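# Open narrow cabinet's top drawer fully, close all others

## Task

Pull the top drawer of the narrow cabinet with three drawers fully open and leave it open; by the end every other drawer in the room must be completely closed, each cabinet must stay roughly where it was, and the robot must neither fall nor finish tilted.

## Robot and tools

ROBOT. A Dexmate Vega: a three-wheeled mobile base carrying a Z-folding torso (thigh, shank, chest), a pan/tilt head and two seven-joint arms with two-finger grippers. In its start posture it is 0.70 m long and 0.63 m wide (0.91 m with arms folded); its front edge lies 0.35 m ahead of the base origin. It begins in the stand preset (hip 0.469, knee 1.617, waist 1.048). Other presets as (hip, knee, waist): stand_high 0.78, 1.57, 0.44; lean_20 0.52, 1.05, 0.18; lean_45 0.52, 1.05, -0.26; low_lean_45 0, 0, -0.79. Chest forward lean equals knee - hip - waist. Arm fold values, in key order shoulder_pitch, shoulder_yaw, upper_arm_roll, elbow, forearm_roll, wrist_pitch, wrist_yaw: left 1, 0.5, -0.6, -2.5, 0, -0.9, 0; right -1, -0.5, 0.6, -2.5, 0, 0.9, 0. Fold before going to low_lean_45.

FRAMES. All positions are metres. Base frame: origin on the floor on the centre line at the turning point (0.185 m behind the front axle), x forward, y left, z up. chest, left_hand and right_hand are printed in it; a hand point sits between the fingers, 0.033 m back from the closed tips; fingers run along the hand's z, close along its y, and the camera side (back) faces -x. Printed hand positions may be off, more so at full reach. Odometry frame is the base frame as it was at scene start; base_odometry counts wheel turns only, so slip shows as travel. Heading is radians, positive left.

move. One action per call; every key except cameras belongs to the action. Either base and/or joints (plus optional speeds, min_time_s), or target by itself.
- base: an object with exactly one key, an offset from where the base last reported itself. translate_m: metres, forward positive, -2 to 2. strafe_m: metres, left positive, -2 to 2 (heading may drift). rotate_rad: radians, counter-clockwise from above positive, -3.2 to 3.2. Front wheels first steer toward a new direction (about 0.5 s, up to 1.1 s).
- joints: a single object of absolute targets keyed by joint name (radians), any subset. Ranges: torso_hip_rad 0 to 1.57; torso_knee_rad 0 to 3.141; torso_waist_rad -1.57 to 1.57 (positive tips chest back); torso joints in one action arrive together. Left arm: shoulder_pitch -3.041 to 3.041 (positive down), shoulder_yaw -0.423 to 1.523, upper_arm_roll ±3.041, elbow -3.041 to 0.214 (0 straight, negative bends up), forearm_roll ±3.041, wrist_pitch ±1.366 (positive down), wrist_yaw -1.348 to 1.087 (positive left). Right arm mirrors: shoulder_pitch negative is down, shoulder_yaw -1.523 to 0.423, wrist_pitch negative is down, wrist_yaw -1.087 to 1.348. Grippers 0 (shut) to 0.785, each finger's angle. head_pan_rad ±2.792 (positive left), head_tilt_rad ±1.483, head_camera_tilt_rad -1.483 to 1.378 (positive down). Keep head_tilt_rad at or below 0 and camera tilt within -1.1 to 0.9 when panning, or the head can hit the chest.
- target: an absolute pose for one hand: side ("left"/"right"), x, y, z in base frame metres (-3 to 3), pitch_deg (-30 to 95; 90 fingers down, 0 level), heading_deg (0 fingers forward, positive counter-clockwise), optional roll_deg (default 0, positive clockwise seen from behind the hand), heading and roll -360 to 360; optional line_only true demands a straight-line path or refusal. Checked against the robot only, not furniture; robot must be stationary. Straight moves up to 45 cm, otherwise an arc that can swing the elbow wide. If status reads short (part of ...), resend the same target.
- speeds: caps for this action only: translate_m and strafe_m 0.04 to 0.3 m/s, rotate_rad 0.1 to 0.6 rad/s.
- min_time_s: 0.1 to 8 s, a minimum duration for arm and head motions.
- cameras: list from head_camera, left_wrist_camera, right_wrist_camera, all; omitted means all, [] none.

wait: seconds 0 to 10, robot holds its last commands; returns state and images. zoom_image: camera plus region [x0, y0, x1, y1] in pixels of that camera's latest image, at most 504 by 504 (head image 896x560, wrist images 672x420). finished_scene: scene number; ends the scene irreversibly, so the drawers must already be right.

RESULTS. move line: done, or the worst status. base_status, joint_status, left_hand_status, right_hand_status per motion: done; off_target (resting away from target, may still push); contact_stop (arm pushed near full torque ~0.6 s; its whole arm group, or the torso group, halts and forgets targets); contact_stop_at_<key> (stopped with another joint); time_out; not_followed / joint command not followed / pose unreachable (built-in check withheld it, often with a cause: line); refused (pose check failed, nothing moved); reached (within 10 mm and 2 degrees); short. A refused call cancels the later move/wait/finished_scene calls of the same reply. base done only means wheels turned enough; a base hitting furniture keeps spinning or stalls, and a count near 0.000 means blocked or wheel not steered (rotate to free it). turned_by_wheels and turned_by_imu give rotation since last result; base_tilt gives forward/right lean in degrees (about ±2 bias). on_its_own lists uncommanded motion. Joint torques, motor temperatures, MOTOR HOT, OVER-TEMPERATURE FAULT, TORQUE FAULT and limit_stop_at_motor_heat lines report loading and heating.

GRIPPER. Open pads form a V; gap at the hand point is about 0.24 x angle - 0.002 m. Squeeze force depends on how far the commanded angle lies below the object's fit.

AVOID. Tipping the robot (nothing prevents it; no recovery); the two arms striking or pressing each other; arms hitting torso, head or base under joints; shoving cabinets out of place; slamming drawers; torque faults (joint contact limits: shoulders 141, upper_arm_roll and elbow 75.2, forearm and wrist joints 23.5 N m); overheating from long stretched holds or pushing against something. After any stop, move the arm clear first.

Each tool is called by a JSON object that holds its "method" and its "body".

## Session

{"method": "move", "body": {}}

Scene clock: 0.00 s.
Joint torques (N m): no reading
Motor temperatures (°C): left_arm=[31 31 31 26 40 35 41] | right_arm=[30 27 33 31 36 36 33]
base_odometry: x=+0.000 y=+0.000 heading=+0.000
turned_by_wheels: +0.000
turned_by_imu: +0.000
base_tilt: forward=+0.0 right=+0.8
base_status: not commanded
joint_positions: torso_hip_rad=+0.469 torso_knee_rad=+1.617 torso_waist_rad=+1.048 left_shoulder_pitch_rad=+2.217 left_shoulder_yaw_rad=-0.014 left_upper_arm_roll_rad=-0.004 left_elbow_rad=-1.080 left_forearm_roll_rad=+0.010 left_wrist_pitch_rad=-0.495 left_wrist_yaw_rad=-0.006 left_gripper_rad=+0.005 right_shoulder_pitch_rad=-2.194 right_shoulder_yaw_rad=-0.002 right_upper_arm_roll_rad=+0.006 right_elbow_rad=-1.112 right_forearm_roll_rad=+0.018 right_wrist_pitch_rad=+0.493 right_wrist_yaw_rad=-0.008 right_gripper_rad=+0.005 head_pan_rad=+0.000 head_tilt_rad=+0.000 head_camera_tilt_rad=+0.000
joint_status: not commanded
chest: x=-0.0111 y=+0.0000 z=+1.4155 quat_wxyz=(+0.999, +0.000, +0.050, +0.000) (m; base frame)
left_hand: x=+0.1723 y=+0.2218 z=+0.5939 quat_wxyz=(+0.402, -0.001, +0.916, -0.004) pitch_deg=+42.6 heading_deg=-0.5 roll_deg=-0.7 back=up (m; base frame)
right_hand: x=+0.2084 y=-0.2404 z=+0.6102 quat_wxyz=(+0.427, +0.011, +0.904, -0.007) pitch_deg=+39.4 heading_deg=-1.6 roll_deg=-0.3 back=up (m; base frame)
pictures: head_camera, left_wrist_camera, right_wrist_camera

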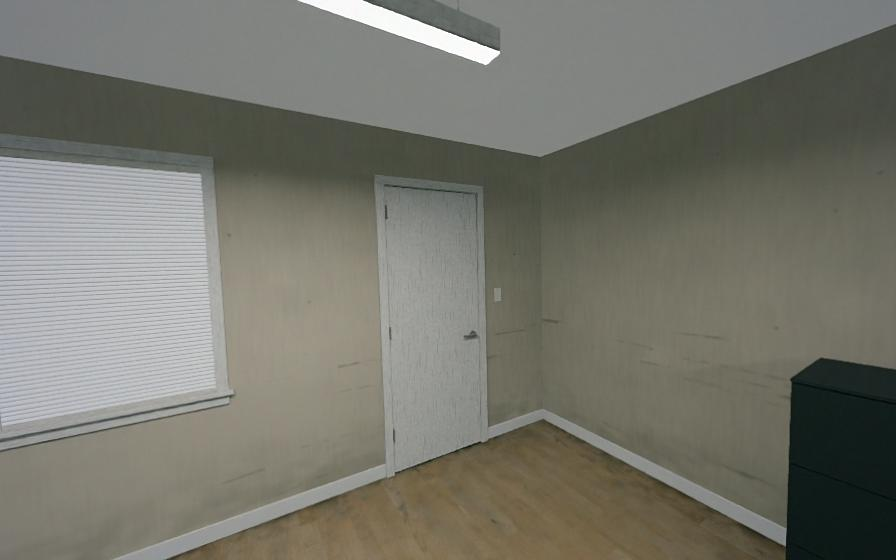

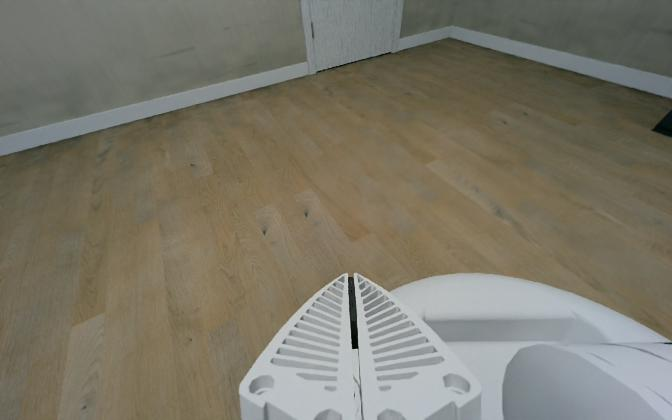

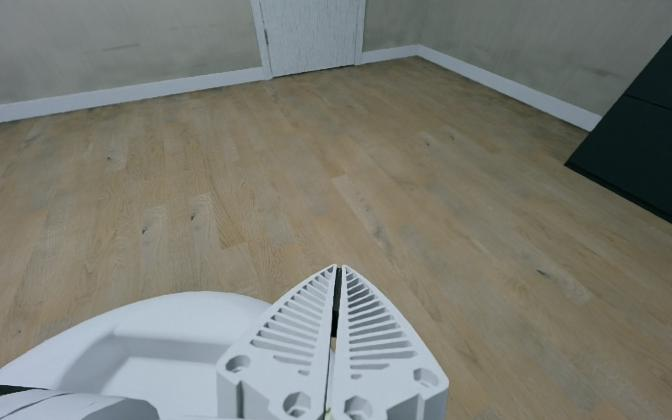

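{"method": "move", "body": {"joints": {"head_pan_rad":-1.2,"head_camera_tilt_rad":0.35}, "cameras": ["head_camera"]}}

{"method": "move", "body": {"joints": {"head_pan_rad":-2.5}, "cameras": ["head_camera"]}}

{"method": "move", "body": {"joints": {"head_pan_rad":1.9}, "cameras": ["head_camera"]}}

Scene clock: 1.70 s.
Joint torques (N m): left_arm=[6.99 -0.52 -0.92 -2.25 0.27 -1.48 -0.04] | right_arm=[-3.45 -1.1 0.13 -3.32 0.06 2.47 -0.11]
Motor temperatures (°C): left_arm=[31 31 31 26 40 35 41] | right_arm=[30 27 33 31 36 36 33]
move: done
base_odometry: x=+0.000 y=+0.000 heading=+0.000
turned_by_wheels: +0.000
turned_by_imu: +0.000
base_tilt: forward=+0.0 right=+0.7
base_status: not commanded
joint_positions: torso_hip_rad=+0.469 torso_knee_rad=+1.617 torso_waist_rad=+1.048 left_shoulder_pitch_rad=+2.217 left_shoulder_yaw_rad=-0.014 left_upper_arm_roll_rad=-0.004 left_elbow_rad=-1.080 left_forearm_roll_rad=+0.010 left_wrist_pitch_rad=-0.495 left_wrist_yaw_rad=-0.006 left_gripper_rad=+0.005 right_shoulder_pitch_rad=-2.194 right_shoulder_yaw_rad=-0.002 right_upper_arm_roll_rad=+0.006 right_elbow_rad=-1.112 right_forearm_roll_rad=+0.018 right_wrist_pitch_rad=+0.493 right_wrist_yaw_rad=-0.008 right_gripper_rad=+0.005 head_pan_rad=-1.200 head_tilt_rad=+0.000 head_camera_tilt_rad=+0.350
joint_status: all done
chest: x=-0.0111 y=+0.0000 z=+1.4155 quat_wxyz=(+0.999, +0.000, +0.050, +0.000) (m; base frame)
left_hand: x=+0.1724 y=+0.2218 z=+0.5939 quat_wxyz=(+0.402, -0.001, +0.916, -0.004) pitch_deg=+42.6 heading_deg=-0.5 roll_deg=-0.7 back=up (m; base frame)
right_hand: x=+0.2084 y=-0.2404 z=+0.6102 quat_wxyz=(+0.427, +0.011, +0.904, -0.007) pitch_deg=+39.4 heading_deg=-1.6 roll_deg=-0.3 back=up (m; base frame)
pictures: head_camera

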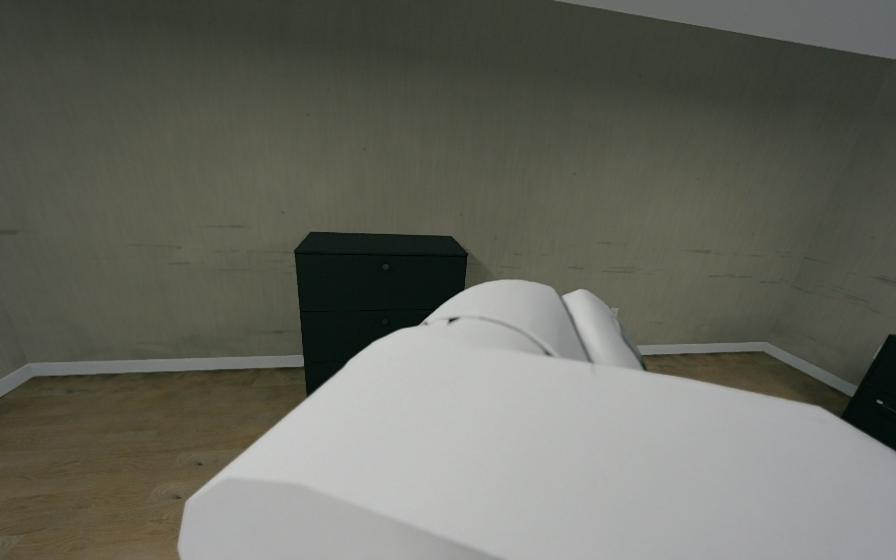

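Scene clock: 3.23 s.
Joint torques (N m): left_arm=[5.65 -0.83 -0.06 -1.78 0.14 -2.59 -0.02] | right_arm=[-3.49 -0.69 0.66 -2.47 0.24 2.45 -0.16]
Motor temperatures (°C): left_arm=[31 31 31 26 40 35 41] | right_arm=[30 27 33 31 36 37 33]
move: done
base_odometry: x=+0.000 y=+0.000 heading=+0.000
turned_by_wheels: +0.000
turned_by_imu: +0.000
base_tilt: forward=+0.1 right=+0.7
base_status: not commanded
joint_positions: torso_hip_rad=+0.469 torso_knee_rad=+1.617 torso_waist_rad=+1.048 left_shoulder_pitch_rad=+2.217 left_shoulder_yaw_rad=-0.014 left_upper_arm_roll_rad=-0.004 left_elbow_rad=-1.080 left_forearm_roll_rad=+0.010 left_wrist_pitch_rad=-0.495 left_wrist_yaw_rad=-0.006 left_gripper_rad=+0.005 right_shoulder_pitch_rad=-2.194 right_shoulder_yaw_rad=-0.002 right_upper_arm_roll_rad=+0.006 right_elbow_rad=-1.112 right_forearm_roll_rad=+0.018 right_wrist_pitch_rad=+0.493 right_wrist_yaw_rad=-0.008 right_gripper_rad=+0.005 head_pan_rad=-2.500 head_tilt_rad=+0.000 head_camera_tilt_rad=+0.350
joint_status: all done
chest: x=-0.0111 y=+0.0000 z=+1.4155 quat_wxyz=(+0.999, +0.000, +0.050, +0.000) (m; base frame)
left_hand: x=+0.1724 y=+0.2218 z=+0.5939 quat_wxyz=(+0.402, -0.001, +0.916, -0.004) pitch_deg=+42.6 heading_deg=-0.5 roll_deg=-0.7 back=up (m; base frame)
right_hand: x=+0.2084 y=-0.2404 z=+0.6102 quat_wxyz=(+0.427, +0.011, +0.904, -0.007) pitch_deg=+39.4 heading_deg=-1.6 roll_deg=-0.3 back=up (m; base frame)
pictures: head_camera

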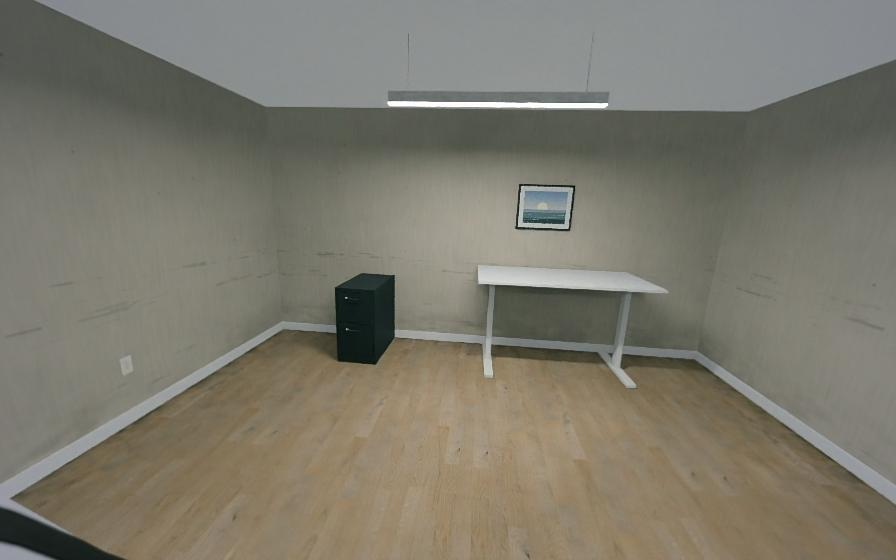

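Scene clock: 6.83 s.
Joint torques (N m): left_arm=[6.6 0.47 -0.6 -2.54 0.03 -1.46 0.13] | right_arm=[-4.27 -1.15 0.76 -2.65 0.01 2.58 0.05]
Motor temperatures (°C): left_arm=[31 31 31 26 40 35 41] | right_arm=[30 27 33 31 36 37 33]
move: done
base_odometry: x=+0.000 y=+0.000 heading=+0.000
turned_by_wheels: +0.000
turned_by_imu: +0.000
base_tilt: forward=+0.0 right=+0.8
base_status: not commanded
joint_positions: torso_hip_rad=+0.469 torso_knee_rad=+1.617 torso_waist_rad=+1.048 left_shoulder_pitch_rad=+2.217 left_shoulder_yaw_rad=-0.014 left_upper_arm_roll_rad=-0.004 left_elbow_rad=-1.080 left_forearm_roll_rad=+0.010 left_wrist_pitch_rad=-0.495 left_wrist_yaw_rad=-0.006 left_gripper_rad=+0.005 right_shoulder_pitch_rad=-2.194 right_shoulder_yaw_rad=-0.002 right_upper_arm_roll_rad=+0.006 right_elbow_rad=-1.112 right_forearm_roll_rad=+0.018 right_wrist_pitch_rad=+0.493 right_wrist_yaw_rad=-0.008 right_gripper_rad=+0.005 head_pan_rad=+1.900 head_tilt_rad=+0.000 head_camera_tilt_rad=+0.350
joint_status: all done
chest: x=-0.0111 y=+0.0000 z=+1.4155 quat_wxyz=(+0.999, +0.000, +0.050, +0.000) (m; base frame)
left_hand: x=+0.1724 y=+0.2218 z=+0.5939 quat_wxyz=(+0.402, -0.001, +0.916, -0.004) pitch_deg=+42.6 heading_deg=-0.5 roll_deg=-0.7 back=up (m; base frame)
right_hand: x=+0.2084 y=-0.2404 z=+0.6102 quat_wxyz=(+0.427, +0.011, +0.904, -0.007) pitch_deg=+39.4 heading_deg=-1.6 roll_deg=-0.3 back=up (m; base frame)
pictures: head_camera

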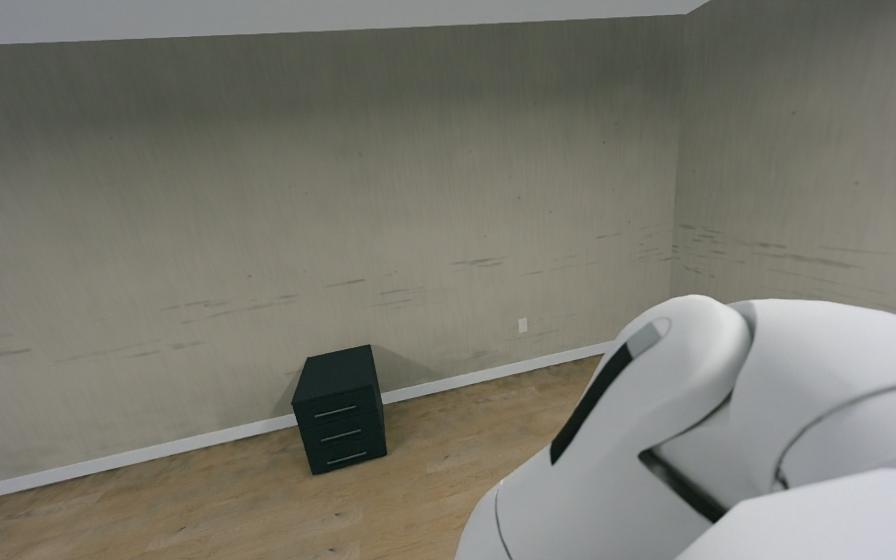

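{"method": "zoom_image", "body": {"camera": "head_camera", "region": [280, 335, 400, 485]}}

{"method": "move", "body": {"base": {"rotate_rad":2.2}, "joints": {"head_pan_rad":0,"head_camera_tilt_rad":0.35}, "cameras": ["head_camera"]}}

{"method": "zoom_image", "body": {"camera": "head_camera", "region": [350, 250, 600, 500]}}

Scaled by 3.360 from the camera's 896x560 image, which has a finer 960x600 frame.

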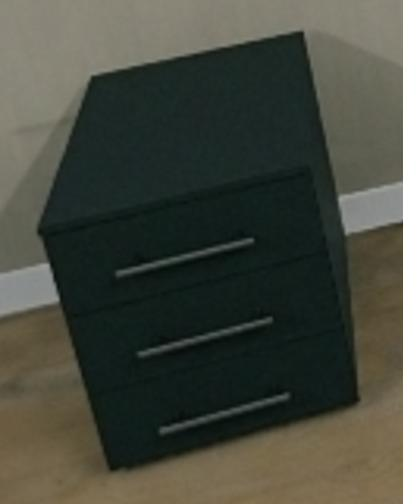

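Scene clock: 12.53 s.
Joint torques (N m): left_arm=[6.66 -0.94 -1.58 -1.9 0.21 -1.71 0.03] | right_arm=[-4.58 -1.24 0.39 -2.59 0 3.09 -0.13]
Motor temperatures (°C): left_arm=[31 31 31 26 40 35 41] | right_arm=[30 27 33 31 36 37 33]
move: done
base_odometry: x=+0.003 y=-0.001 heading=+2.207
turned_by_wheels: +2.207
turned_by_imu: +2.195
base_tilt: forward=+0.1 right=+0.8
base_status: done
joint_positions: torso_hip_rad=+0.469 torso_knee_rad=+1.617 torso_waist_rad=+1.048 left_shoulder_pitch_rad=+2.217 left_shoulder_yaw_rad=-0.014 left_upper_arm_roll_rad=-0.004 left_elbow_rad=-1.080 left_forearm_roll_rad=+0.010 left_wrist_pitch_rad=-0.495 left_wrist_yaw_rad=-0.006 left_gripper_rad=+0.005 right_shoulder_pitch_rad=-2.194 right_shoulder_yaw_rad=-0.002 right_upper_arm_roll_rad=+0.006 right_elbow_rad=-1.112 right_forearm_roll_rad=+0.018 right_wrist_pitch_rad=+0.493 right_wrist_yaw_rad=-0.008 right_gripper_rad=+0.005 head_pan_rad=+0.000 head_tilt_rad=+0.000 head_camera_tilt_rad=+0.350
joint_status: all done
chest: x=-0.0111 y=+0.0000 z=+1.4155 quat_wxyz=(+0.999, +0.000, +0.050, +0.000) (m; base frame)
left_hand: x=+0.1724 y=+0.2218 z=+0.5939 quat_wxyz=(+0.402, -0.001, +0.916, -0.004) pitch_deg=+42.6 heading_deg=-0.5 roll_deg=-0.7 back=up (m; base frame)
right_hand: x=+0.2084 y=-0.2404 z=+0.6102 quat_wxyz=(+0.427, +0.011, +0.904, -0.007) pitch_deg=+39.4 heading_deg=-1.6 roll_deg=-0.3 back=up (m; base frame)
pictures: head_camera

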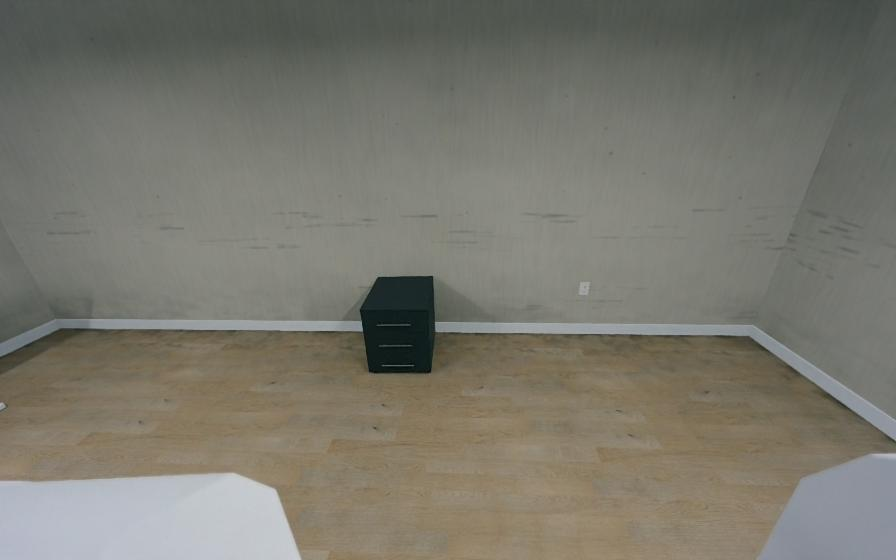

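Scaled by 2.016 from the camera's 896x560 image, which has a finer 960x600 frame.

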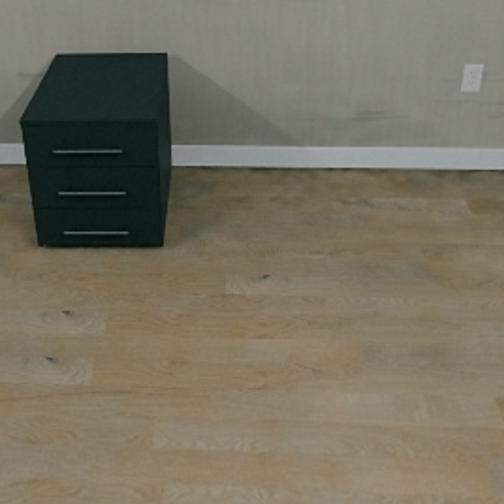

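{"method": "move", "body": {"joints": {"left_shoulder_pitch_rad":0.9,"left_elbow_rad":-2.2,"left_wrist_pitch_rad":0,"right_shoulder_pitch_rad":-0.7,"right_elbow_rad":-0.9,"right_wrist_pitch_rad":0.3}, "cameras": []}}

{"method": "move", "body": {"joints": {"torso_hip_rad":0.52,"torso_knee_rad":1.05,"torso_waist_rad":-0.26,"head_camera_tilt_rad":-0.2}, "cameras": ["head_camera"]}}

Scene clock: 19.83 s.
Joint torques (N m): left_arm=[-26.4 -0.15 -0.84 -4.89 0.33 0.41 0.35] | right_arm=[42.61 -0.39 0.41 -7.29 0.08 2.06 -0.04]
Motor temperatures (°C): left_arm=[31 31 31 26 40 35 41] | right_arm=[30 27 33 31 36 37 33]
move: done
base_odometry: x=+0.003 y=-0.001 heading=+2.207
turned_by_wheels: +0.000
turned_by_imu: +0.000
base_tilt: forward=+0.1 right=+0.8
base_status: not commanded
joint_positions: torso_hip_rad=+0.469 torso_knee_rad=+1.617 torso_waist_rad=+1.048 left_shoulder_pitch_rad=+0.901 left_shoulder_yaw_rad=-0.014 left_upper_arm_roll_rad=-0.004 left_elbow_rad=-2.199 left_forearm_roll_rad=+0.010 left_wrist_pitch_rad=+0.000 left_wrist_yaw_rad=-0.006 left_gripper_rad=+0.005 right_shoulder_pitch_rad=-0.704 right_shoulder_yaw_rad=-0.002 right_upper_arm_roll_rad=+0.006 right_elbow_rad=-0.901 right_forearm_roll_rad=+0.018 right_wrist_pitch_rad=+0.301 right_wrist_yaw_rad=-0.008 right_gripper_rad=+0.005 head_pan_rad=+0.000 head_tilt_rad=+0.000 head_camera_tilt_rad=+0.350
joint_status: all done
chest: x=-0.0111 y=+0.0000 z=+1.4155 quat_wxyz=(+0.999, +0.000, +0.050, +0.000) (m; base frame)
left_hand: x=+0.4980 y=+0.2312 z=+1.8014 quat_wxyz=(+0.983, -0.003, +0.185, +0.001) pitch_deg=-68.6 heading_deg=+1.0 roll_deg=-0.8 back=up (m; base frame)
right_hand: x=+0.9056 y=-0.2391 z=+1.3749 quat_wxyz=(+0.833, +0.013, +0.554, +0.002) pitch_deg=-22.7 heading_deg=-1.2 roll_deg=+1.5 back=up (m; base frame)
pictures: none
No camera images: "cameras" was empty.

Scene clock: 25.97 s.
Joint torques (N m): left_arm=[-19.53 -0.38 -0.21 -8.04 -0.01 -2.89 -0.08] | right_arm=[26.95 -1.54 0.68 -5.69 0.18 3.38 -0.01]
Motor temperatures (°C): left_arm=[31 31 31 26 40 35 41] | right_arm=[30 27 33 31 36 37 33]
move: done
base_odometry: x=+0.003 y=-0.001 heading=+2.207
turned_by_wheels: +0.000
turned_by_imu: +0.000
base_tilt: forward=+0.1 right=+0.8
base_status: not commanded
joint_positions: torso_hip_rad=+0.520 torso_knee_rad=+1.050 torso_waist_rad=-0.260 left_shoulder_pitch_rad=+0.900 left_shoulder_yaw_rad=-0.014 left_upper_arm_roll_rad=-0.004 left_elbow_rad=-2.200 left_forearm_roll_rad=+0.010 left_wrist_pitch_rad=+0.000 left_wrist_yaw_rad=-0.006 left_gripper_rad=+0.005 right_shoulder_pitch_rad=-0.700 right_shoulder_yaw_rad=-0.002 right_upper_arm_roll_rad=+0.006 right_elbow_rad=-0.900 right_forearm_roll_rad=+0.018 right_wrist_pitch_rad=+0.300 right_wrist_yaw_rad=-0.008 right_gripper_rad=+0.005 head_pan_rad=+0.000 head_tilt_rad=+0.000 head_camera_tilt_rad=-0.200
joint_status: all done
chest: x=+0.0409 y=+0.0000 z=+1.2164 quat_wxyz=(+0.923, +0.000, +0.385, +0.000) (m; base frame)
left_hand: x=+0.6790 y=+0.2312 z=+1.1907 quat_wxyz=(+0.862, -0.002, +0.506, +0.002) pitch_deg=-29.2 heading_deg=+0.4 roll_deg=-0.1 back=up (m; base frame)
right_hand: x=+0.7240 y=-0.2391 z=+0.6034 quat_wxyz=(+0.597, +0.013, +0.802, -0.003) pitch_deg=+16.7 heading_deg=-1.2 roll_deg=+0.7 back=up (m; base frame)
pictures: head_camera

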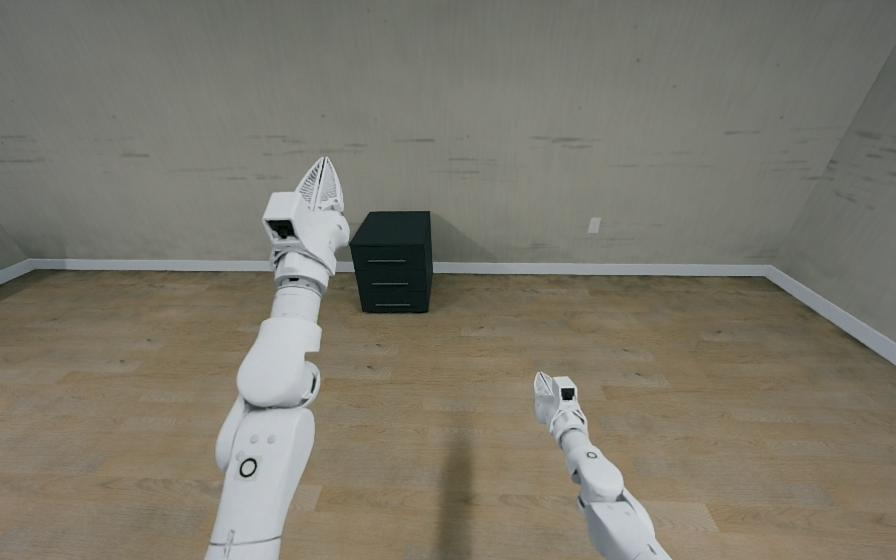

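{"method": "move", "body": {"target": {"side":"right","x":0.75,"y":-0.2,"z":0.40,"pitch_deg":0,"heading_deg":0,"roll_deg":90}, "cameras": ["head_camera","right_wrist_camera"]}}

{"method": "zoom_image", "body": {"camera": "head_camera", "region": [300, 190, 500, 330]}}

Scene clock: 26.57 s.
Joint torques (N m): left_arm=[-20.26 0.05 -1.07 -6.9 0.33 -1.43 -0.08] | right_arm=[29.33 -1.82 1 -4.07 0.11 2.23 0.07]
Motor temperatures (°C): left_arm=[31 31 31 26 40 35 41] | right_arm=[30 27 33 31 36 37 33]
move: refused
base_odometry: x=+0.003 y=-0.001 heading=+2.207
turned_by_wheels: +0.000
turned_by_imu: +0.000
base_tilt: forward=+0.1 right=+0.8
base_status: not commanded
joint_positions: torso_hip_rad=+0.520 torso_knee_rad=+1.050 torso_waist_rad=-0.260 left_shoulder_pitch_rad=+0.900 left_shoulder_yaw_rad=-0.014 left_upper_arm_roll_rad=-0.004 left_elbow_rad=-2.200 left_forearm_roll_rad=+0.010 left_wrist_pitch_rad=+0.000 left_wrist_yaw_rad=-0.006 left_gripper_rad=+0.005 right_shoulder_pitch_rad=-0.700 right_shoulder_yaw_rad=-0.002 right_upper_arm_roll_rad=+0.006 right_elbow_rad=-0.900 right_forearm_roll_rad=+0.018 right_wrist_pitch_rad=+0.300 right_wrist_yaw_rad=-0.008 right_gripper_rad=+0.005 head_pan_rad=+0.000 head_tilt_rad=+0.000 head_camera_tilt_rad=-0.200
joint_status: not commanded
chest: x=+0.0409 y=+0.0000 z=+1.2164 quat_wxyz=(+0.923, +0.000, +0.385, +0.000) (m; base frame)
left_hand: x=+0.6790 y=+0.2312 z=+1.1907 quat_wxyz=(+0.862, -0.002, +0.506, +0.002) pitch_deg=-29.2 heading_deg=+0.4 roll_deg=-0.1 back=up (m; base frame)
right_hand: x=+0.7240 y=-0.2391 z=+0.6034 quat_wxyz=(+0.597, +0.013, +0.802, -0.003) pitch_deg=+16.7 heading_deg=-1.2 roll_deg=+0.7 back=up (m; base frame)
right_hand_status: refused: no posture of the arm gets there (out of reach): the closest leaves the hand 21.5 cm and 3 deg from the pose. Nothing moved.
pictures: head_camera, right_wrist_camera

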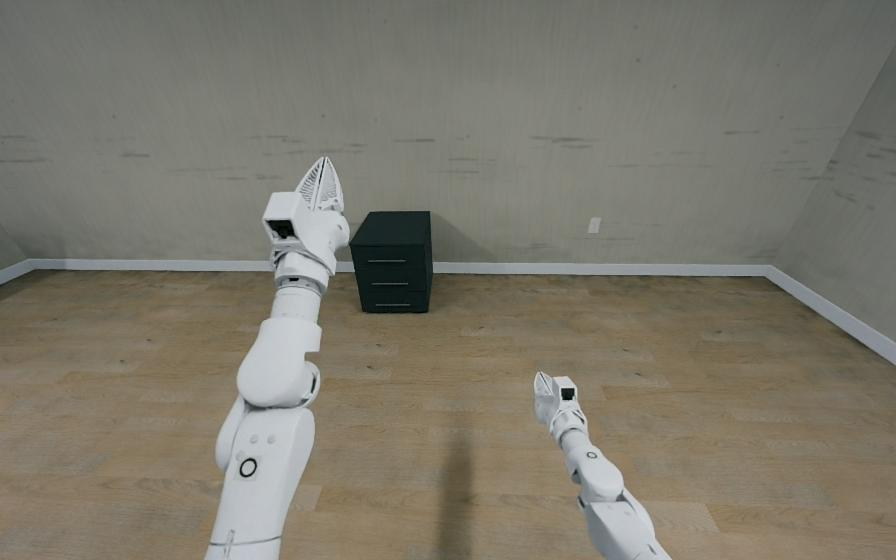

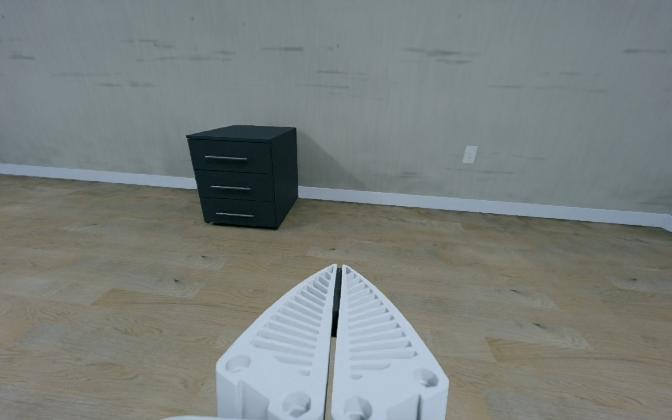

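Scaled by 2.520 from the camera's 896x560 image, which has a finer 960x600 frame.

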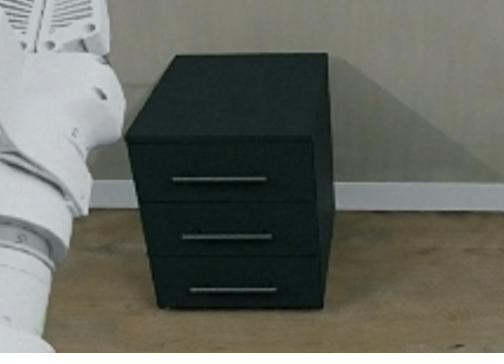

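{"method": "move", "body": {"joints": {"torso_hip_rad":0.1,"torso_knee_rad":0.6,"torso_waist_rad":-0.29,"right_elbow_rad":-1.2,"right_gripper_rad":0.4}, "cameras": []}}

{"method": "move", "body": {"target": {"side":"right","x":0.75,"y":-0.2,"z":0.40,"pitch_deg":0,"heading_deg":0,"roll_deg":90}, "cameras": ["head_camera","right_wrist_camera"]}}

Scene clock: 30.23 s.
Joint torques (N m): left_arm=[-19.91 -1.4 -0.43 -6.81 0.05 -2.37 -0.2] | right_arm=[28.45 0.14 0.47 -8.81 0.15 2.9 -0.25]
Motor temperatures (°C): left_arm=[32 31 31 26 40 35 41] | right_arm=[30 27 33 31 36 37 33]
move: done
base_odometry: x=+0.003 y=-0.001 heading=+2.207
turned_by_wheels: +0.000
turned_by_imu: +0.000
base_tilt: forward=+0.0 right=+0.7
base_status: not commanded
joint_positions: torso_hip_rad=+0.100 torso_knee_rad=+0.600 torso_waist_rad=-0.290 left_shoulder_pitch_rad=+0.900 left_shoulder_yaw_rad=-0.014 left_upper_arm_roll_rad=-0.004 left_elbow_rad=-2.200 left_forearm_roll_rad=+0.010 left_wrist_pitch_rad=+0.000 left_wrist_yaw_rad=-0.006 left_gripper_rad=+0.005 right_shoulder_pitch_rad=-0.700 right_shoulder_yaw_rad=-0.002 right_upper_arm_roll_rad=+0.006 right_elbow_rad=-1.199 right_forearm_roll_rad=+0.018 right_wrist_pitch_rad=+0.300 right_wrist_yaw_rad=-0.008 right_gripper_rad=+0.400 head_pan_rad=+0.000 head_tilt_rad=+0.000 head_camera_tilt_rad=-0.200
joint_status: all done
chest: x=+0.1151 y=+0.0000 z=+1.0604 quat_wxyz=(+0.923, +0.000, +0.385, +0.000) (m; base frame)
left_hand: x=+0.7533 y=+0.2312 z=+1.0348 quat_wxyz=(+0.862, -0.002, +0.506, +0.002) pitch_deg=-29.2 heading_deg=+0.4 roll_deg=-0.1 back=up (m; base frame)
right_hand: x=+0.8607 y=-0.2392 z=+0.6360 quat_wxyz=(+0.710, +0.012, +0.704, -0.001) pitch_deg=-0.4 heading_deg=-1.1 roll_deg=+0.9 back=up (m; base frame)
pictures: none
No camera images: "cameras" was empty.

Scene clock: 30.53 s.
Joint torques (N m): left_arm=[-19.13 -1.65 -0.96 -8.74 0.17 -1.76 -0.12] | right_arm=[28.15 -2.75 0.39 -9.17 0.09 2.94 0.09]
Motor temperatures (°C): left_arm=[32 31 31 26 40 35 41] | right_arm=[30 27 33 31 36 37 33]
move: refused
base_odometry: x=+0.003 y=-0.001 heading=+2.207
turned_by_wheels: +0.000
turned_by_imu: +0.000
base_tilt: forward=+0.1 right=+0.8
base_status: not commanded
joint_positions: torso_hip_rad=+0.100 torso_knee_rad=+0.600 torso_waist_rad=-0.290 left_shoulder_pitch_rad=+0.900 left_shoulder_yaw_rad=-0.014 left_upper_arm_roll_rad=-0.004 left_elbow_rad=-2.200 left_forearm_roll_rad=+0.010 left_wrist_pitch_rad=+0.000 left_wrist_yaw_rad=-0.006 left_gripper_rad=+0.005 right_shoulder_pitch_rad=-0.700 right_shoulder_yaw_rad=-0.002 right_upper_arm_roll_rad=+0.006 right_elbow_rad=-1.199 right_forearm_roll_rad=+0.018 right_wrist_pitch_rad=+0.300 right_wrist_yaw_rad=-0.008 right_gripper_rad=+0.400 head_pan_rad=+0.000 head_tilt_rad=+0.000 head_camera_tilt_rad=-0.200
joint_status: not commanded
chest: x=+0.1151 y=+0.0000 z=+1.0604 quat_wxyz=(+0.923, +0.000, +0.385, +0.000) (m; base frame)
left_hand: x=+0.7533 y=+0.2312 z=+1.0348 quat_wxyz=(+0.862, -0.002, +0.506, +0.002) pitch_deg=-29.2 heading_deg=+0.4 roll_deg=-0.1 back=up (m; base frame)
right_hand: x=+0.8608 y=-0.2392 z=+0.6364 quat_wxyz=(+0.710, +0.012, +0.704, -0.001) pitch_deg=-0.5 heading_deg=-1.1 roll_deg=+0.9 back=up (m; base frame)
right_hand_status: refused: no posture of the arm gets there (right_wrist_yaw_rad at its limit): the closest leaves the hand 4.3 cm and 4 deg from the pose. Nothing moved.
pictures: head_camera, right_wrist_camera

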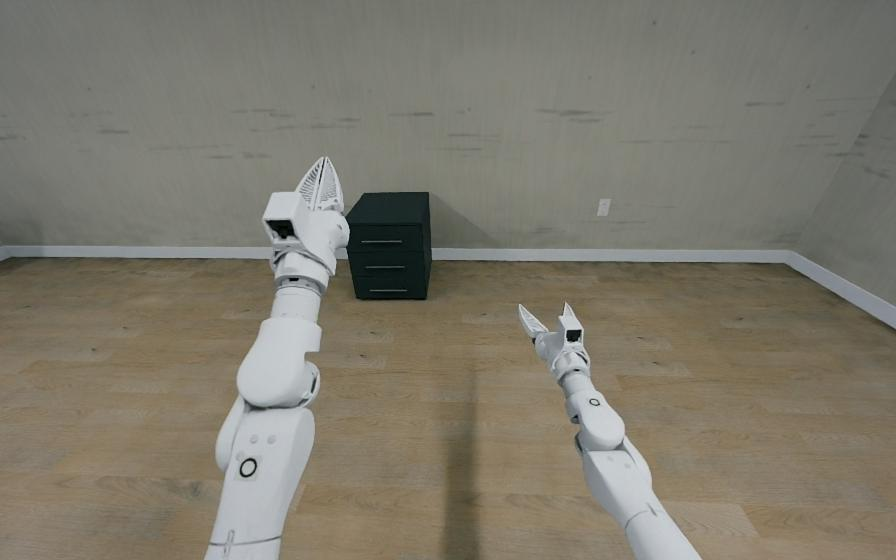

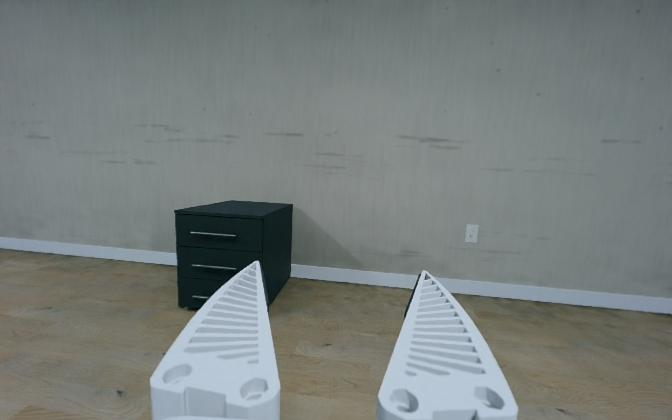

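{"method": "move", "body": {"joints": {"left_shoulder_pitch_rad":0.7,"left_elbow_rad":-1.2,"left_wrist_pitch_rad":-0.3,"left_gripper_rad":0.4}, "cameras": []}}

{"method": "move", "body": {"target": {"side":"left","x":0.85,"y":0.34,"z":0.40,"pitch_deg":0,"heading_deg":0,"roll_deg":-90}, "cameras": ["head_camera","left_wrist_camera"]}}

Scene clock: 35.70 s.
Joint torques (N m): left_arm=[-24.82 -0.22 -0.4 -6.8 0.13 -2.73 0.09] | right_arm=[28.19 -0.93 0.55 -9.34 0.21 3.28 -0.11]
Motor temperatures (°C): left_arm=[32 31 31 26 40 35 41] | right_arm=[30 27 33 32 36 37 33]
move: done
base_odometry: x=+0.003 y=-0.001 heading=+2.207
turned_by_wheels: +0.000
turned_by_imu: +0.000
base_tilt: forward=+0.1 right=+0.8
base_status: not commanded
joint_positions: torso_hip_rad=+0.100 torso_knee_rad=+0.600 torso_waist_rad=-0.290 left_shoulder_pitch_rad=+0.701 left_shoulder_yaw_rad=-0.014 left_upper_arm_roll_rad=-0.004 left_elbow_rad=-1.204 left_forearm_roll_rad=+0.010 left_wrist_pitch_rad=-0.298 left_wrist_yaw_rad=-0.006 left_gripper_rad=+0.400 right_shoulder_pitch_rad=-0.700 right_shoulder_yaw_rad=-0.002 right_upper_arm_roll_rad=+0.006 right_elbow_rad=-1.200 right_forearm_roll_rad=+0.018 right_wrist_pitch_rad=+0.300 right_wrist_yaw_rad=-0.008 right_gripper_rad=+0.400 head_pan_rad=+0.000 head_tilt_rad=+0.000 head_camera_tilt_rad=-0.200
joint_status: all done
chest: x=+0.1151 y=+0.0000 z=+1.0604 quat_wxyz=(+0.923, +0.000, +0.385, +0.000) (m; base frame)
left_hand: x=+0.8610 y=+0.2226 z=+0.6383 quat_wxyz=(+0.711, +0.000, +0.703, -0.004) pitch_deg=-0.6 heading_deg=-0.3 roll_deg=-0.3 back=up (m; base frame)
right_hand: x=+0.8608 y=-0.2392 z=+0.6368 quat_wxyz=(+0.710, +0.012, +0.704, -0.001) pitch_deg=-0.5 heading_deg=-1.1 roll_deg=+0.9 back=up (m; base frame)
pictures: none
No camera images: "cameras" was empty.

Scene clock: 36.00 s.
Joint torques (N m): left_arm=[-22.72 0.85 -1.44 -7.41 0.09 -3.48 0.02] | right_arm=[28.44 -1.48 0.78 -9.64 -0.01 2.89 -0.04]
Motor temperatures (°C): left_arm=[32 31 31 26 40 35 41] | right_arm=[30 27 33 32 36 37 33]
move: refused
base_odometry: x=+0.003 y=-0.001 heading=+2.207
turned_by_wheels: +0.000
turned_by_imu: +0.000
base_tilt: forward=+0.1 right=+0.7
base_status: not commanded
joint_positions: torso_hip_rad=+0.100 torso_knee_rad=+0.600 torso_waist_rad=-0.290 left_shoulder_pitch_rad=+0.701 left_shoulder_yaw_rad=-0.014 left_upper_arm_roll_rad=-0.004 left_elbow_rad=-1.202 left_forearm_roll_rad=+0.010 left_wrist_pitch_rad=-0.299 left_wrist_yaw_rad=-0.006 left_gripper_rad=+0.400 right_shoulder_pitch_rad=-0.700 right_shoulder_yaw_rad=-0.002 right_upper_arm_roll_rad=+0.006 right_elbow_rad=-1.200 right_forearm_roll_rad=+0.018 right_wrist_pitch_rad=+0.300 right_wrist_yaw_rad=-0.008 right_gripper_rad=+0.400 head_pan_rad=+0.000 head_tilt_rad=+0.000 head_camera_tilt_rad=-0.200
joint_status: not commanded
chest: x=+0.1151 y=+0.0000 z=+1.0604 quat_wxyz=(+0.923, +0.000, +0.385, +0.000) (m; base frame)
left_hand: x=+0.8610 y=+0.2226 z=+0.6377 quat_wxyz=(+0.711, +0.000, +0.704, -0.004) pitch_deg=-0.6 heading_deg=-0.3 roll_deg=-0.3 back=up (m; base frame)
left_hand_status: refused: no posture of the arm gets there (out of reach): the closest leaves the hand 10.6 cm and 1 deg from the pose. Nothing moved.
right_hand: x=+0.8608 y=-0.2392 z=+0.6368 quat_wxyz=(+0.710, +0.012, +0.704, -0.001) pitch_deg=-0.5 heading_deg=-1.1 roll_deg=+0.9 back=up (m; base frame)
pictures: head_camera, left_wrist_camera

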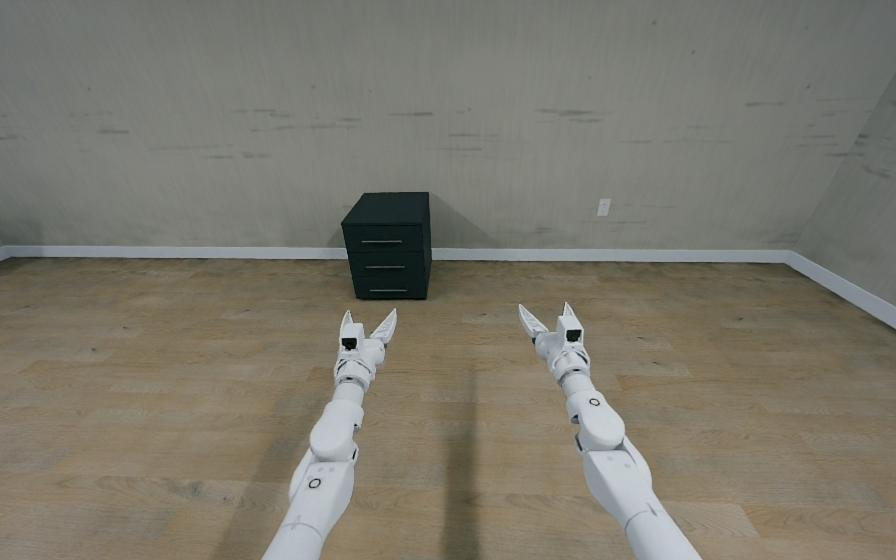

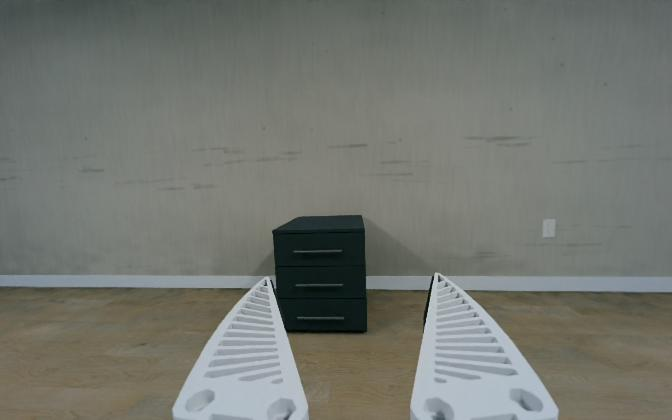

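{"method": "move", "body": {"joints": {"torso_hip_rad":0.02,"torso_knee_rad":0.55,"torso_waist_rad":-0.5,"head_camera_tilt_rad":-0.4}, "cameras": []}}

{"method": "move", "body": {"target": {"side":"left","x":0.80,"y":0.25,"z":0.40,"pitch_deg":0,"heading_deg":0,"roll_deg":-90}, "cameras": ["head_camera","left_wrist_camera"]}}

Scene clock: 38.43 s.
Joint torques (N m): left_arm=[-16.99 -0.05 -0.26 -7.12 0.44 -2.55 -0.03] | right_arm=[21.09 -2.23 0.43 -7.22 -0.03 2.79 -0.15]
Motor temperatures (°C): left_arm=[32 31 31 26 40 35 41] | right_arm=[30 27 33 32 36 37 33]
move: done
base_odometry: x=+0.003 y=-0.001 heading=+2.207
turned_by_wheels: +0.000
turned_by_imu: +0.000
base_tilt: forward=+0.1 right=+0.7
base_status: not commanded
joint_positions: torso_hip_rad=+0.020 torso_knee_rad=+0.550 torso_waist_rad=-0.500 left_shoulder_pitch_rad=+0.700 left_shoulder_yaw_rad=-0.014 left_upper_arm_roll_rad=-0.004 left_elbow_rad=-1.200 left_forearm_roll_rad=+0.010 left_wrist_pitch_rad=-0.300 left_wrist_yaw_rad=-0.006 left_gripper_rad=+0.400 right_shoulder_pitch_rad=-0.700 right_shoulder_yaw_rad=-0.002 right_upper_arm_roll_rad=+0.006 right_elbow_rad=-1.200 right_forearm_roll_rad=+0.018 right_wrist_pitch_rad=+0.300 right_wrist_yaw_rad=-0.008 right_gripper_rad=+0.400 head_pan_rad=+0.000 head_tilt_rad=+0.000 head_camera_tilt_rad=-0.400
joint_status: all done
chest: x=+0.2087 y=+0.0000 z=+0.9628 quat_wxyz=(+0.870, +0.000, +0.493, +0.000) (m; base frame)
left_hand: x=+0.8326 y=+0.2226 z=+0.3744 quat_wxyz=(+0.621, +0.000, +0.784, -0.004) pitch_deg=+13.2 heading_deg=-0.3 roll_deg=-0.4 back=up (m; base frame)
right_hand: x=+0.8324 y=-0.2392 z=+0.3741 quat_wxyz=(+0.621, +0.012, +0.784, -0.003) pitch_deg=+13.2 heading_deg=-1.1 roll_deg=+0.6 back=up (m; base frame)
pictures: none
No camera images: "cameras" was empty.

Scene clock: 43.83 s.
Joint torques (N m): left_arm=[-16.01 -3.35 -2.12 -5.03 -0.89 -0.18 -1.47] | right_arm=[21.83 -0.7 0.77 -7.05 0.08 2.87 0]
Motor temperatures (°C): left_arm=[32 31 31 26 40 35 41] | right_arm=[30 27 33 32 36 37 33]
move: done
base_odometry: x=+0.003 y=-0.001 heading=+2.207
turned_by_wheels: +0.000
turned_by_imu: +0.000
base_tilt: forward=+0.1 right=+0.8
base_status: not commanded
joint_positions: torso_hip_rad=+0.020 torso_knee_rad=+0.550 torso_waist_rad=-0.500 left_shoulder_pitch_rad=+0.669 left_shoulder_yaw_rad=-0.196 left_upper_arm_roll_rad=-0.397 left_elbow_rad=-1.085 left_forearm_roll_rad=-1.196 left_wrist_pitch_rad=+0.244 left_wrist_yaw_rad=-0.700 left_gripper_rad=+0.400 right_shoulder_pitch_rad=-0.700 right_shoulder_yaw_rad=-0.002 right_upper_arm_roll_rad=+0.006 right_elbow_rad=-1.200 right_forearm_roll_rad=+0.018 right_wrist_pitch_rad=+0.300 right_wrist_yaw_rad=-0.008 right_gripper_rad=+0.400 head_pan_rad=+0.000 head_tilt_rad=+0.000 head_camera_tilt_rad=-0.400
joint_status: not commanded
chest: x=+0.2087 y=+0.0000 z=+0.9628 quat_wxyz=(+0.870, +0.000, +0.493, +0.000) (m; base frame)
left_hand: x=+0.8000 y=+0.2497 z=+0.3994 quat_wxyz=(+0.501, -0.499, +0.502, -0.498) pitch_deg=+0.1 heading_deg=-0.1 roll_deg=-89.7 (m; base frame)
left_hand_status: reached (straight line, planned for 4.1 s): 1 mm and 0.4 deg off.
right_hand: x=+0.8324 y=-0.2392 z=+0.3741 quat_wxyz=(+0.621, +0.012, +0.784, -0.003) pitch_deg=+13.2 heading_deg=-1.1 roll_deg=+0.6 back=up (m; base frame)
pictures: head_camera, left_wrist_camera

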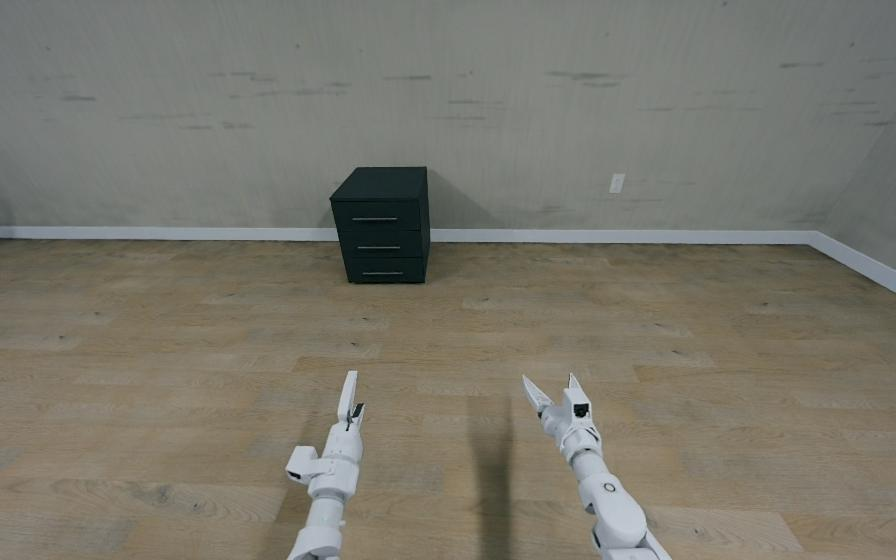

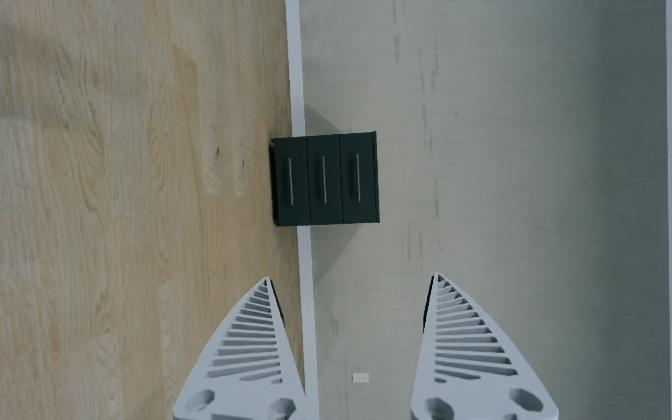

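{"method": "move", "body": {"base": {"translate_m":0.75}, "cameras": []}}

{"method": "move", "body": {"target": {"side":"left","x":0.80,"y":0.32,"z":0.39,"pitch_deg":0,"heading_deg":0,"roll_deg":-90}, "cameras": ["head_camera","left_wrist_camera"]}}

{"method": "zoom_image", "body": {"camera": "head_camera", "region": [280, 250, 480, 450]}}

Scene clock: 48.60 s.
Joint torques (N m): left_arm=[-14.64 -2.11 -1.76 -6.5 -0.73 -0.15 -1.61] | right_arm=[21.3 -0.88 0.7 -7.74 0.01 3.19 -0.07]
Motor temperatures (°C): left_arm=[32 31 31 26 40 35 41] | right_arm=[30 27 33 32 36 37 33]
move: done
base_odometry: x=-0.443 y=+0.602 heading=+2.207
turned_by_wheels: +0.001
turned_by_imu: +0.000
base_tilt: forward=+0.1 right=+0.7
base_status: done
joint_positions: torso_hip_rad=+0.020 torso_knee_rad=+0.550 torso_waist_rad=-0.500 left_shoulder_pitch_rad=+0.669 left_shoulder_yaw_rad=-0.197 left_upper_arm_roll_rad=-0.399 left_elbow_rad=-1.084 left_forearm_roll_rad=-1.200 left_wrist_pitch_rad=+0.248 left_wrist_yaw_rad=-0.701 left_gripper_rad=+0.400 right_shoulder_pitch_rad=-0.700 right_shoulder_yaw_rad=-0.002 right_upper_arm_roll_rad=+0.006 right_elbow_rad=-1.200 right_forearm_roll_rad=+0.018 right_wrist_pitch_rad=+0.300 right_wrist_yaw_rad=-0.008 right_gripper_rad=+0.400 head_pan_rad=+0.000 head_tilt_rad=+0.000 head_camera_tilt_rad=-0.400
joint_status: not commanded
chest: x=+0.2087 y=+0.0000 z=+0.9628 quat_wxyz=(+0.870, +0.000, +0.493, +0.000) (m; base frame)
left_hand: x=+0.7999 y=+0.2499 z=+0.3998 quat_wxyz=(+0.500, -0.500, +0.500, -0.500) pitch_deg=+0.0 heading_deg=+0.0 roll_deg=-90.0 (m; base frame)
right_hand: x=+0.8324 y=-0.2392 z=+0.3741 quat_wxyz=(+0.621, +0.012, +0.784, -0.003) pitch_deg=+13.2 heading_deg=-1.1 roll_deg=+0.6 back=up (m; base frame)
pictures: none
No camera images: "cameras" was empty.

Scene clock: 50.57 s.
Joint torques (N m): left_arm=[-18.65 5.2 -2.99 -5.19 -1.01 -0.07 -1.68] | right_arm=[21.47 -0.84 0.09 -7.79 0.07 2.74 -0.13]
Motor temperatures (°C): left_arm=[32 31 31 26 40 35 41] | right_arm=[30 27 33 32 36 37 33]
move: done
base_odometry: x=-0.443 y=+0.602 heading=+2.207
turned_by_wheels: +0.000
turned_by_imu: +0.000
base_tilt: forward=+0.1 right=+0.7
base_status: not commanded
joint_positions: torso_hip_rad=+0.020 torso_knee_rad=+0.550 torso_waist_rad=-0.500 left_shoulder_pitch_rad=+0.600 left_shoulder_yaw_rad=-0.052 left_upper_arm_roll_rad=-0.464 left_elbow_rad=-0.935 left_forearm_roll_rad=-1.240 left_wrist_pitch_rad=+0.335 left_wrist_yaw_rad=-0.763 left_gripper_rad=+0.400 right_shoulder_pitch_rad=-0.700 right_shoulder_yaw_rad=-0.002 right_upper_arm_roll_rad=+0.006 right_elbow_rad=-1.200 right_forearm_roll_rad=+0.018 right_wrist_pitch_rad=+0.300 right_wrist_yaw_rad=-0.008 right_gripper_rad=+0.400 head_pan_rad=+0.000 head_tilt_rad=+0.000 head_camera_tilt_rad=-0.400
joint_status: not commanded
chest: x=+0.2087 y=+0.0000 z=+0.9628 quat_wxyz=(+0.870, +0.000, +0.493, +0.000) (m; base frame)
left_hand: x=+0.7998 y=+0.3179 z=+0.3898 quat_wxyz=(+0.500, -0.500, +0.500, -0.500) pitch_deg=+0.0 heading_deg=+0.0 roll_deg=-90.0 (m; base frame)
left_hand_status: reached (straight line, planned for 0.8 s): 2 mm and 0.1 deg off.
right_hand: x=+0.8324 y=-0.2392 z=+0.3741 quat_wxyz=(+0.621, +0.012, +0.784, -0.003) pitch_deg=+13.2 heading_deg=-1.1 roll_deg=+0.6 back=up (m; base frame)
pictures: head_camera, left_wrist_camera

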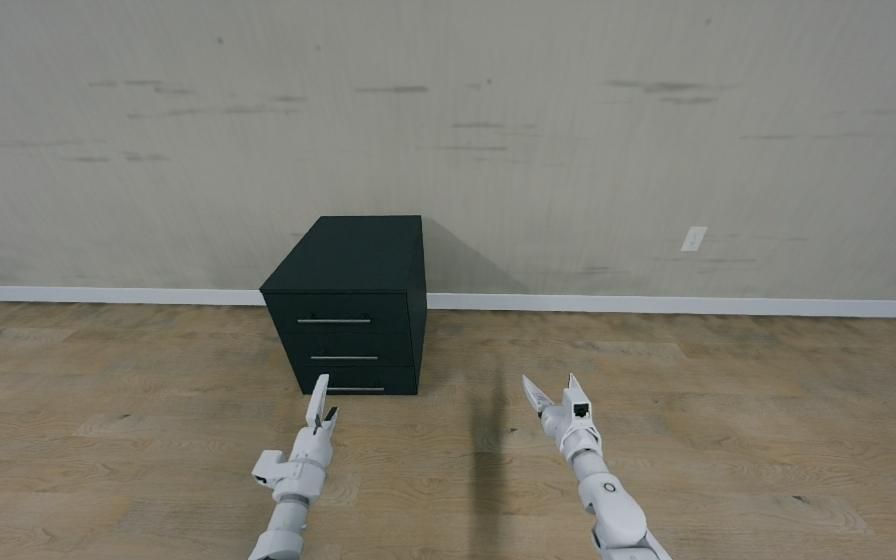

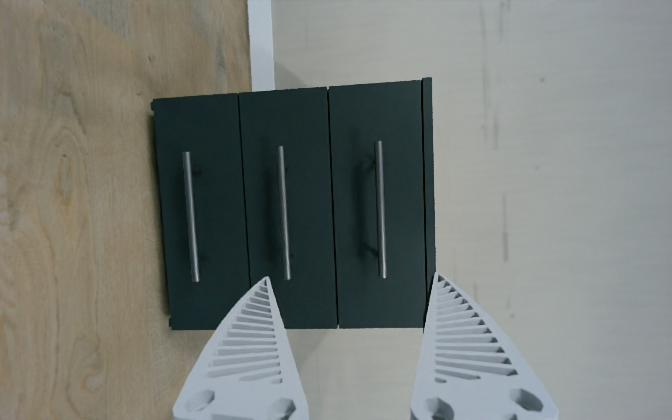

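Scaled by 2.520 from the camera's 896x560 image, which has a finer 960x600 frame.

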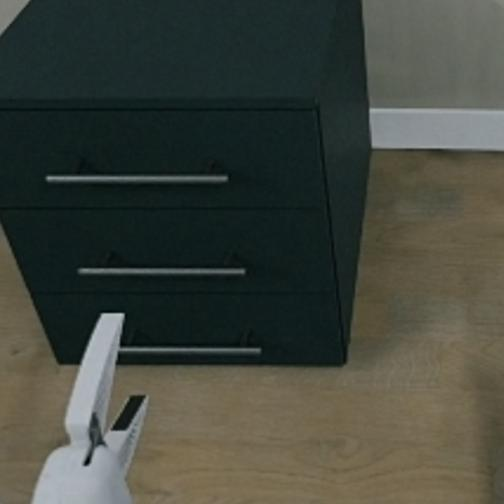

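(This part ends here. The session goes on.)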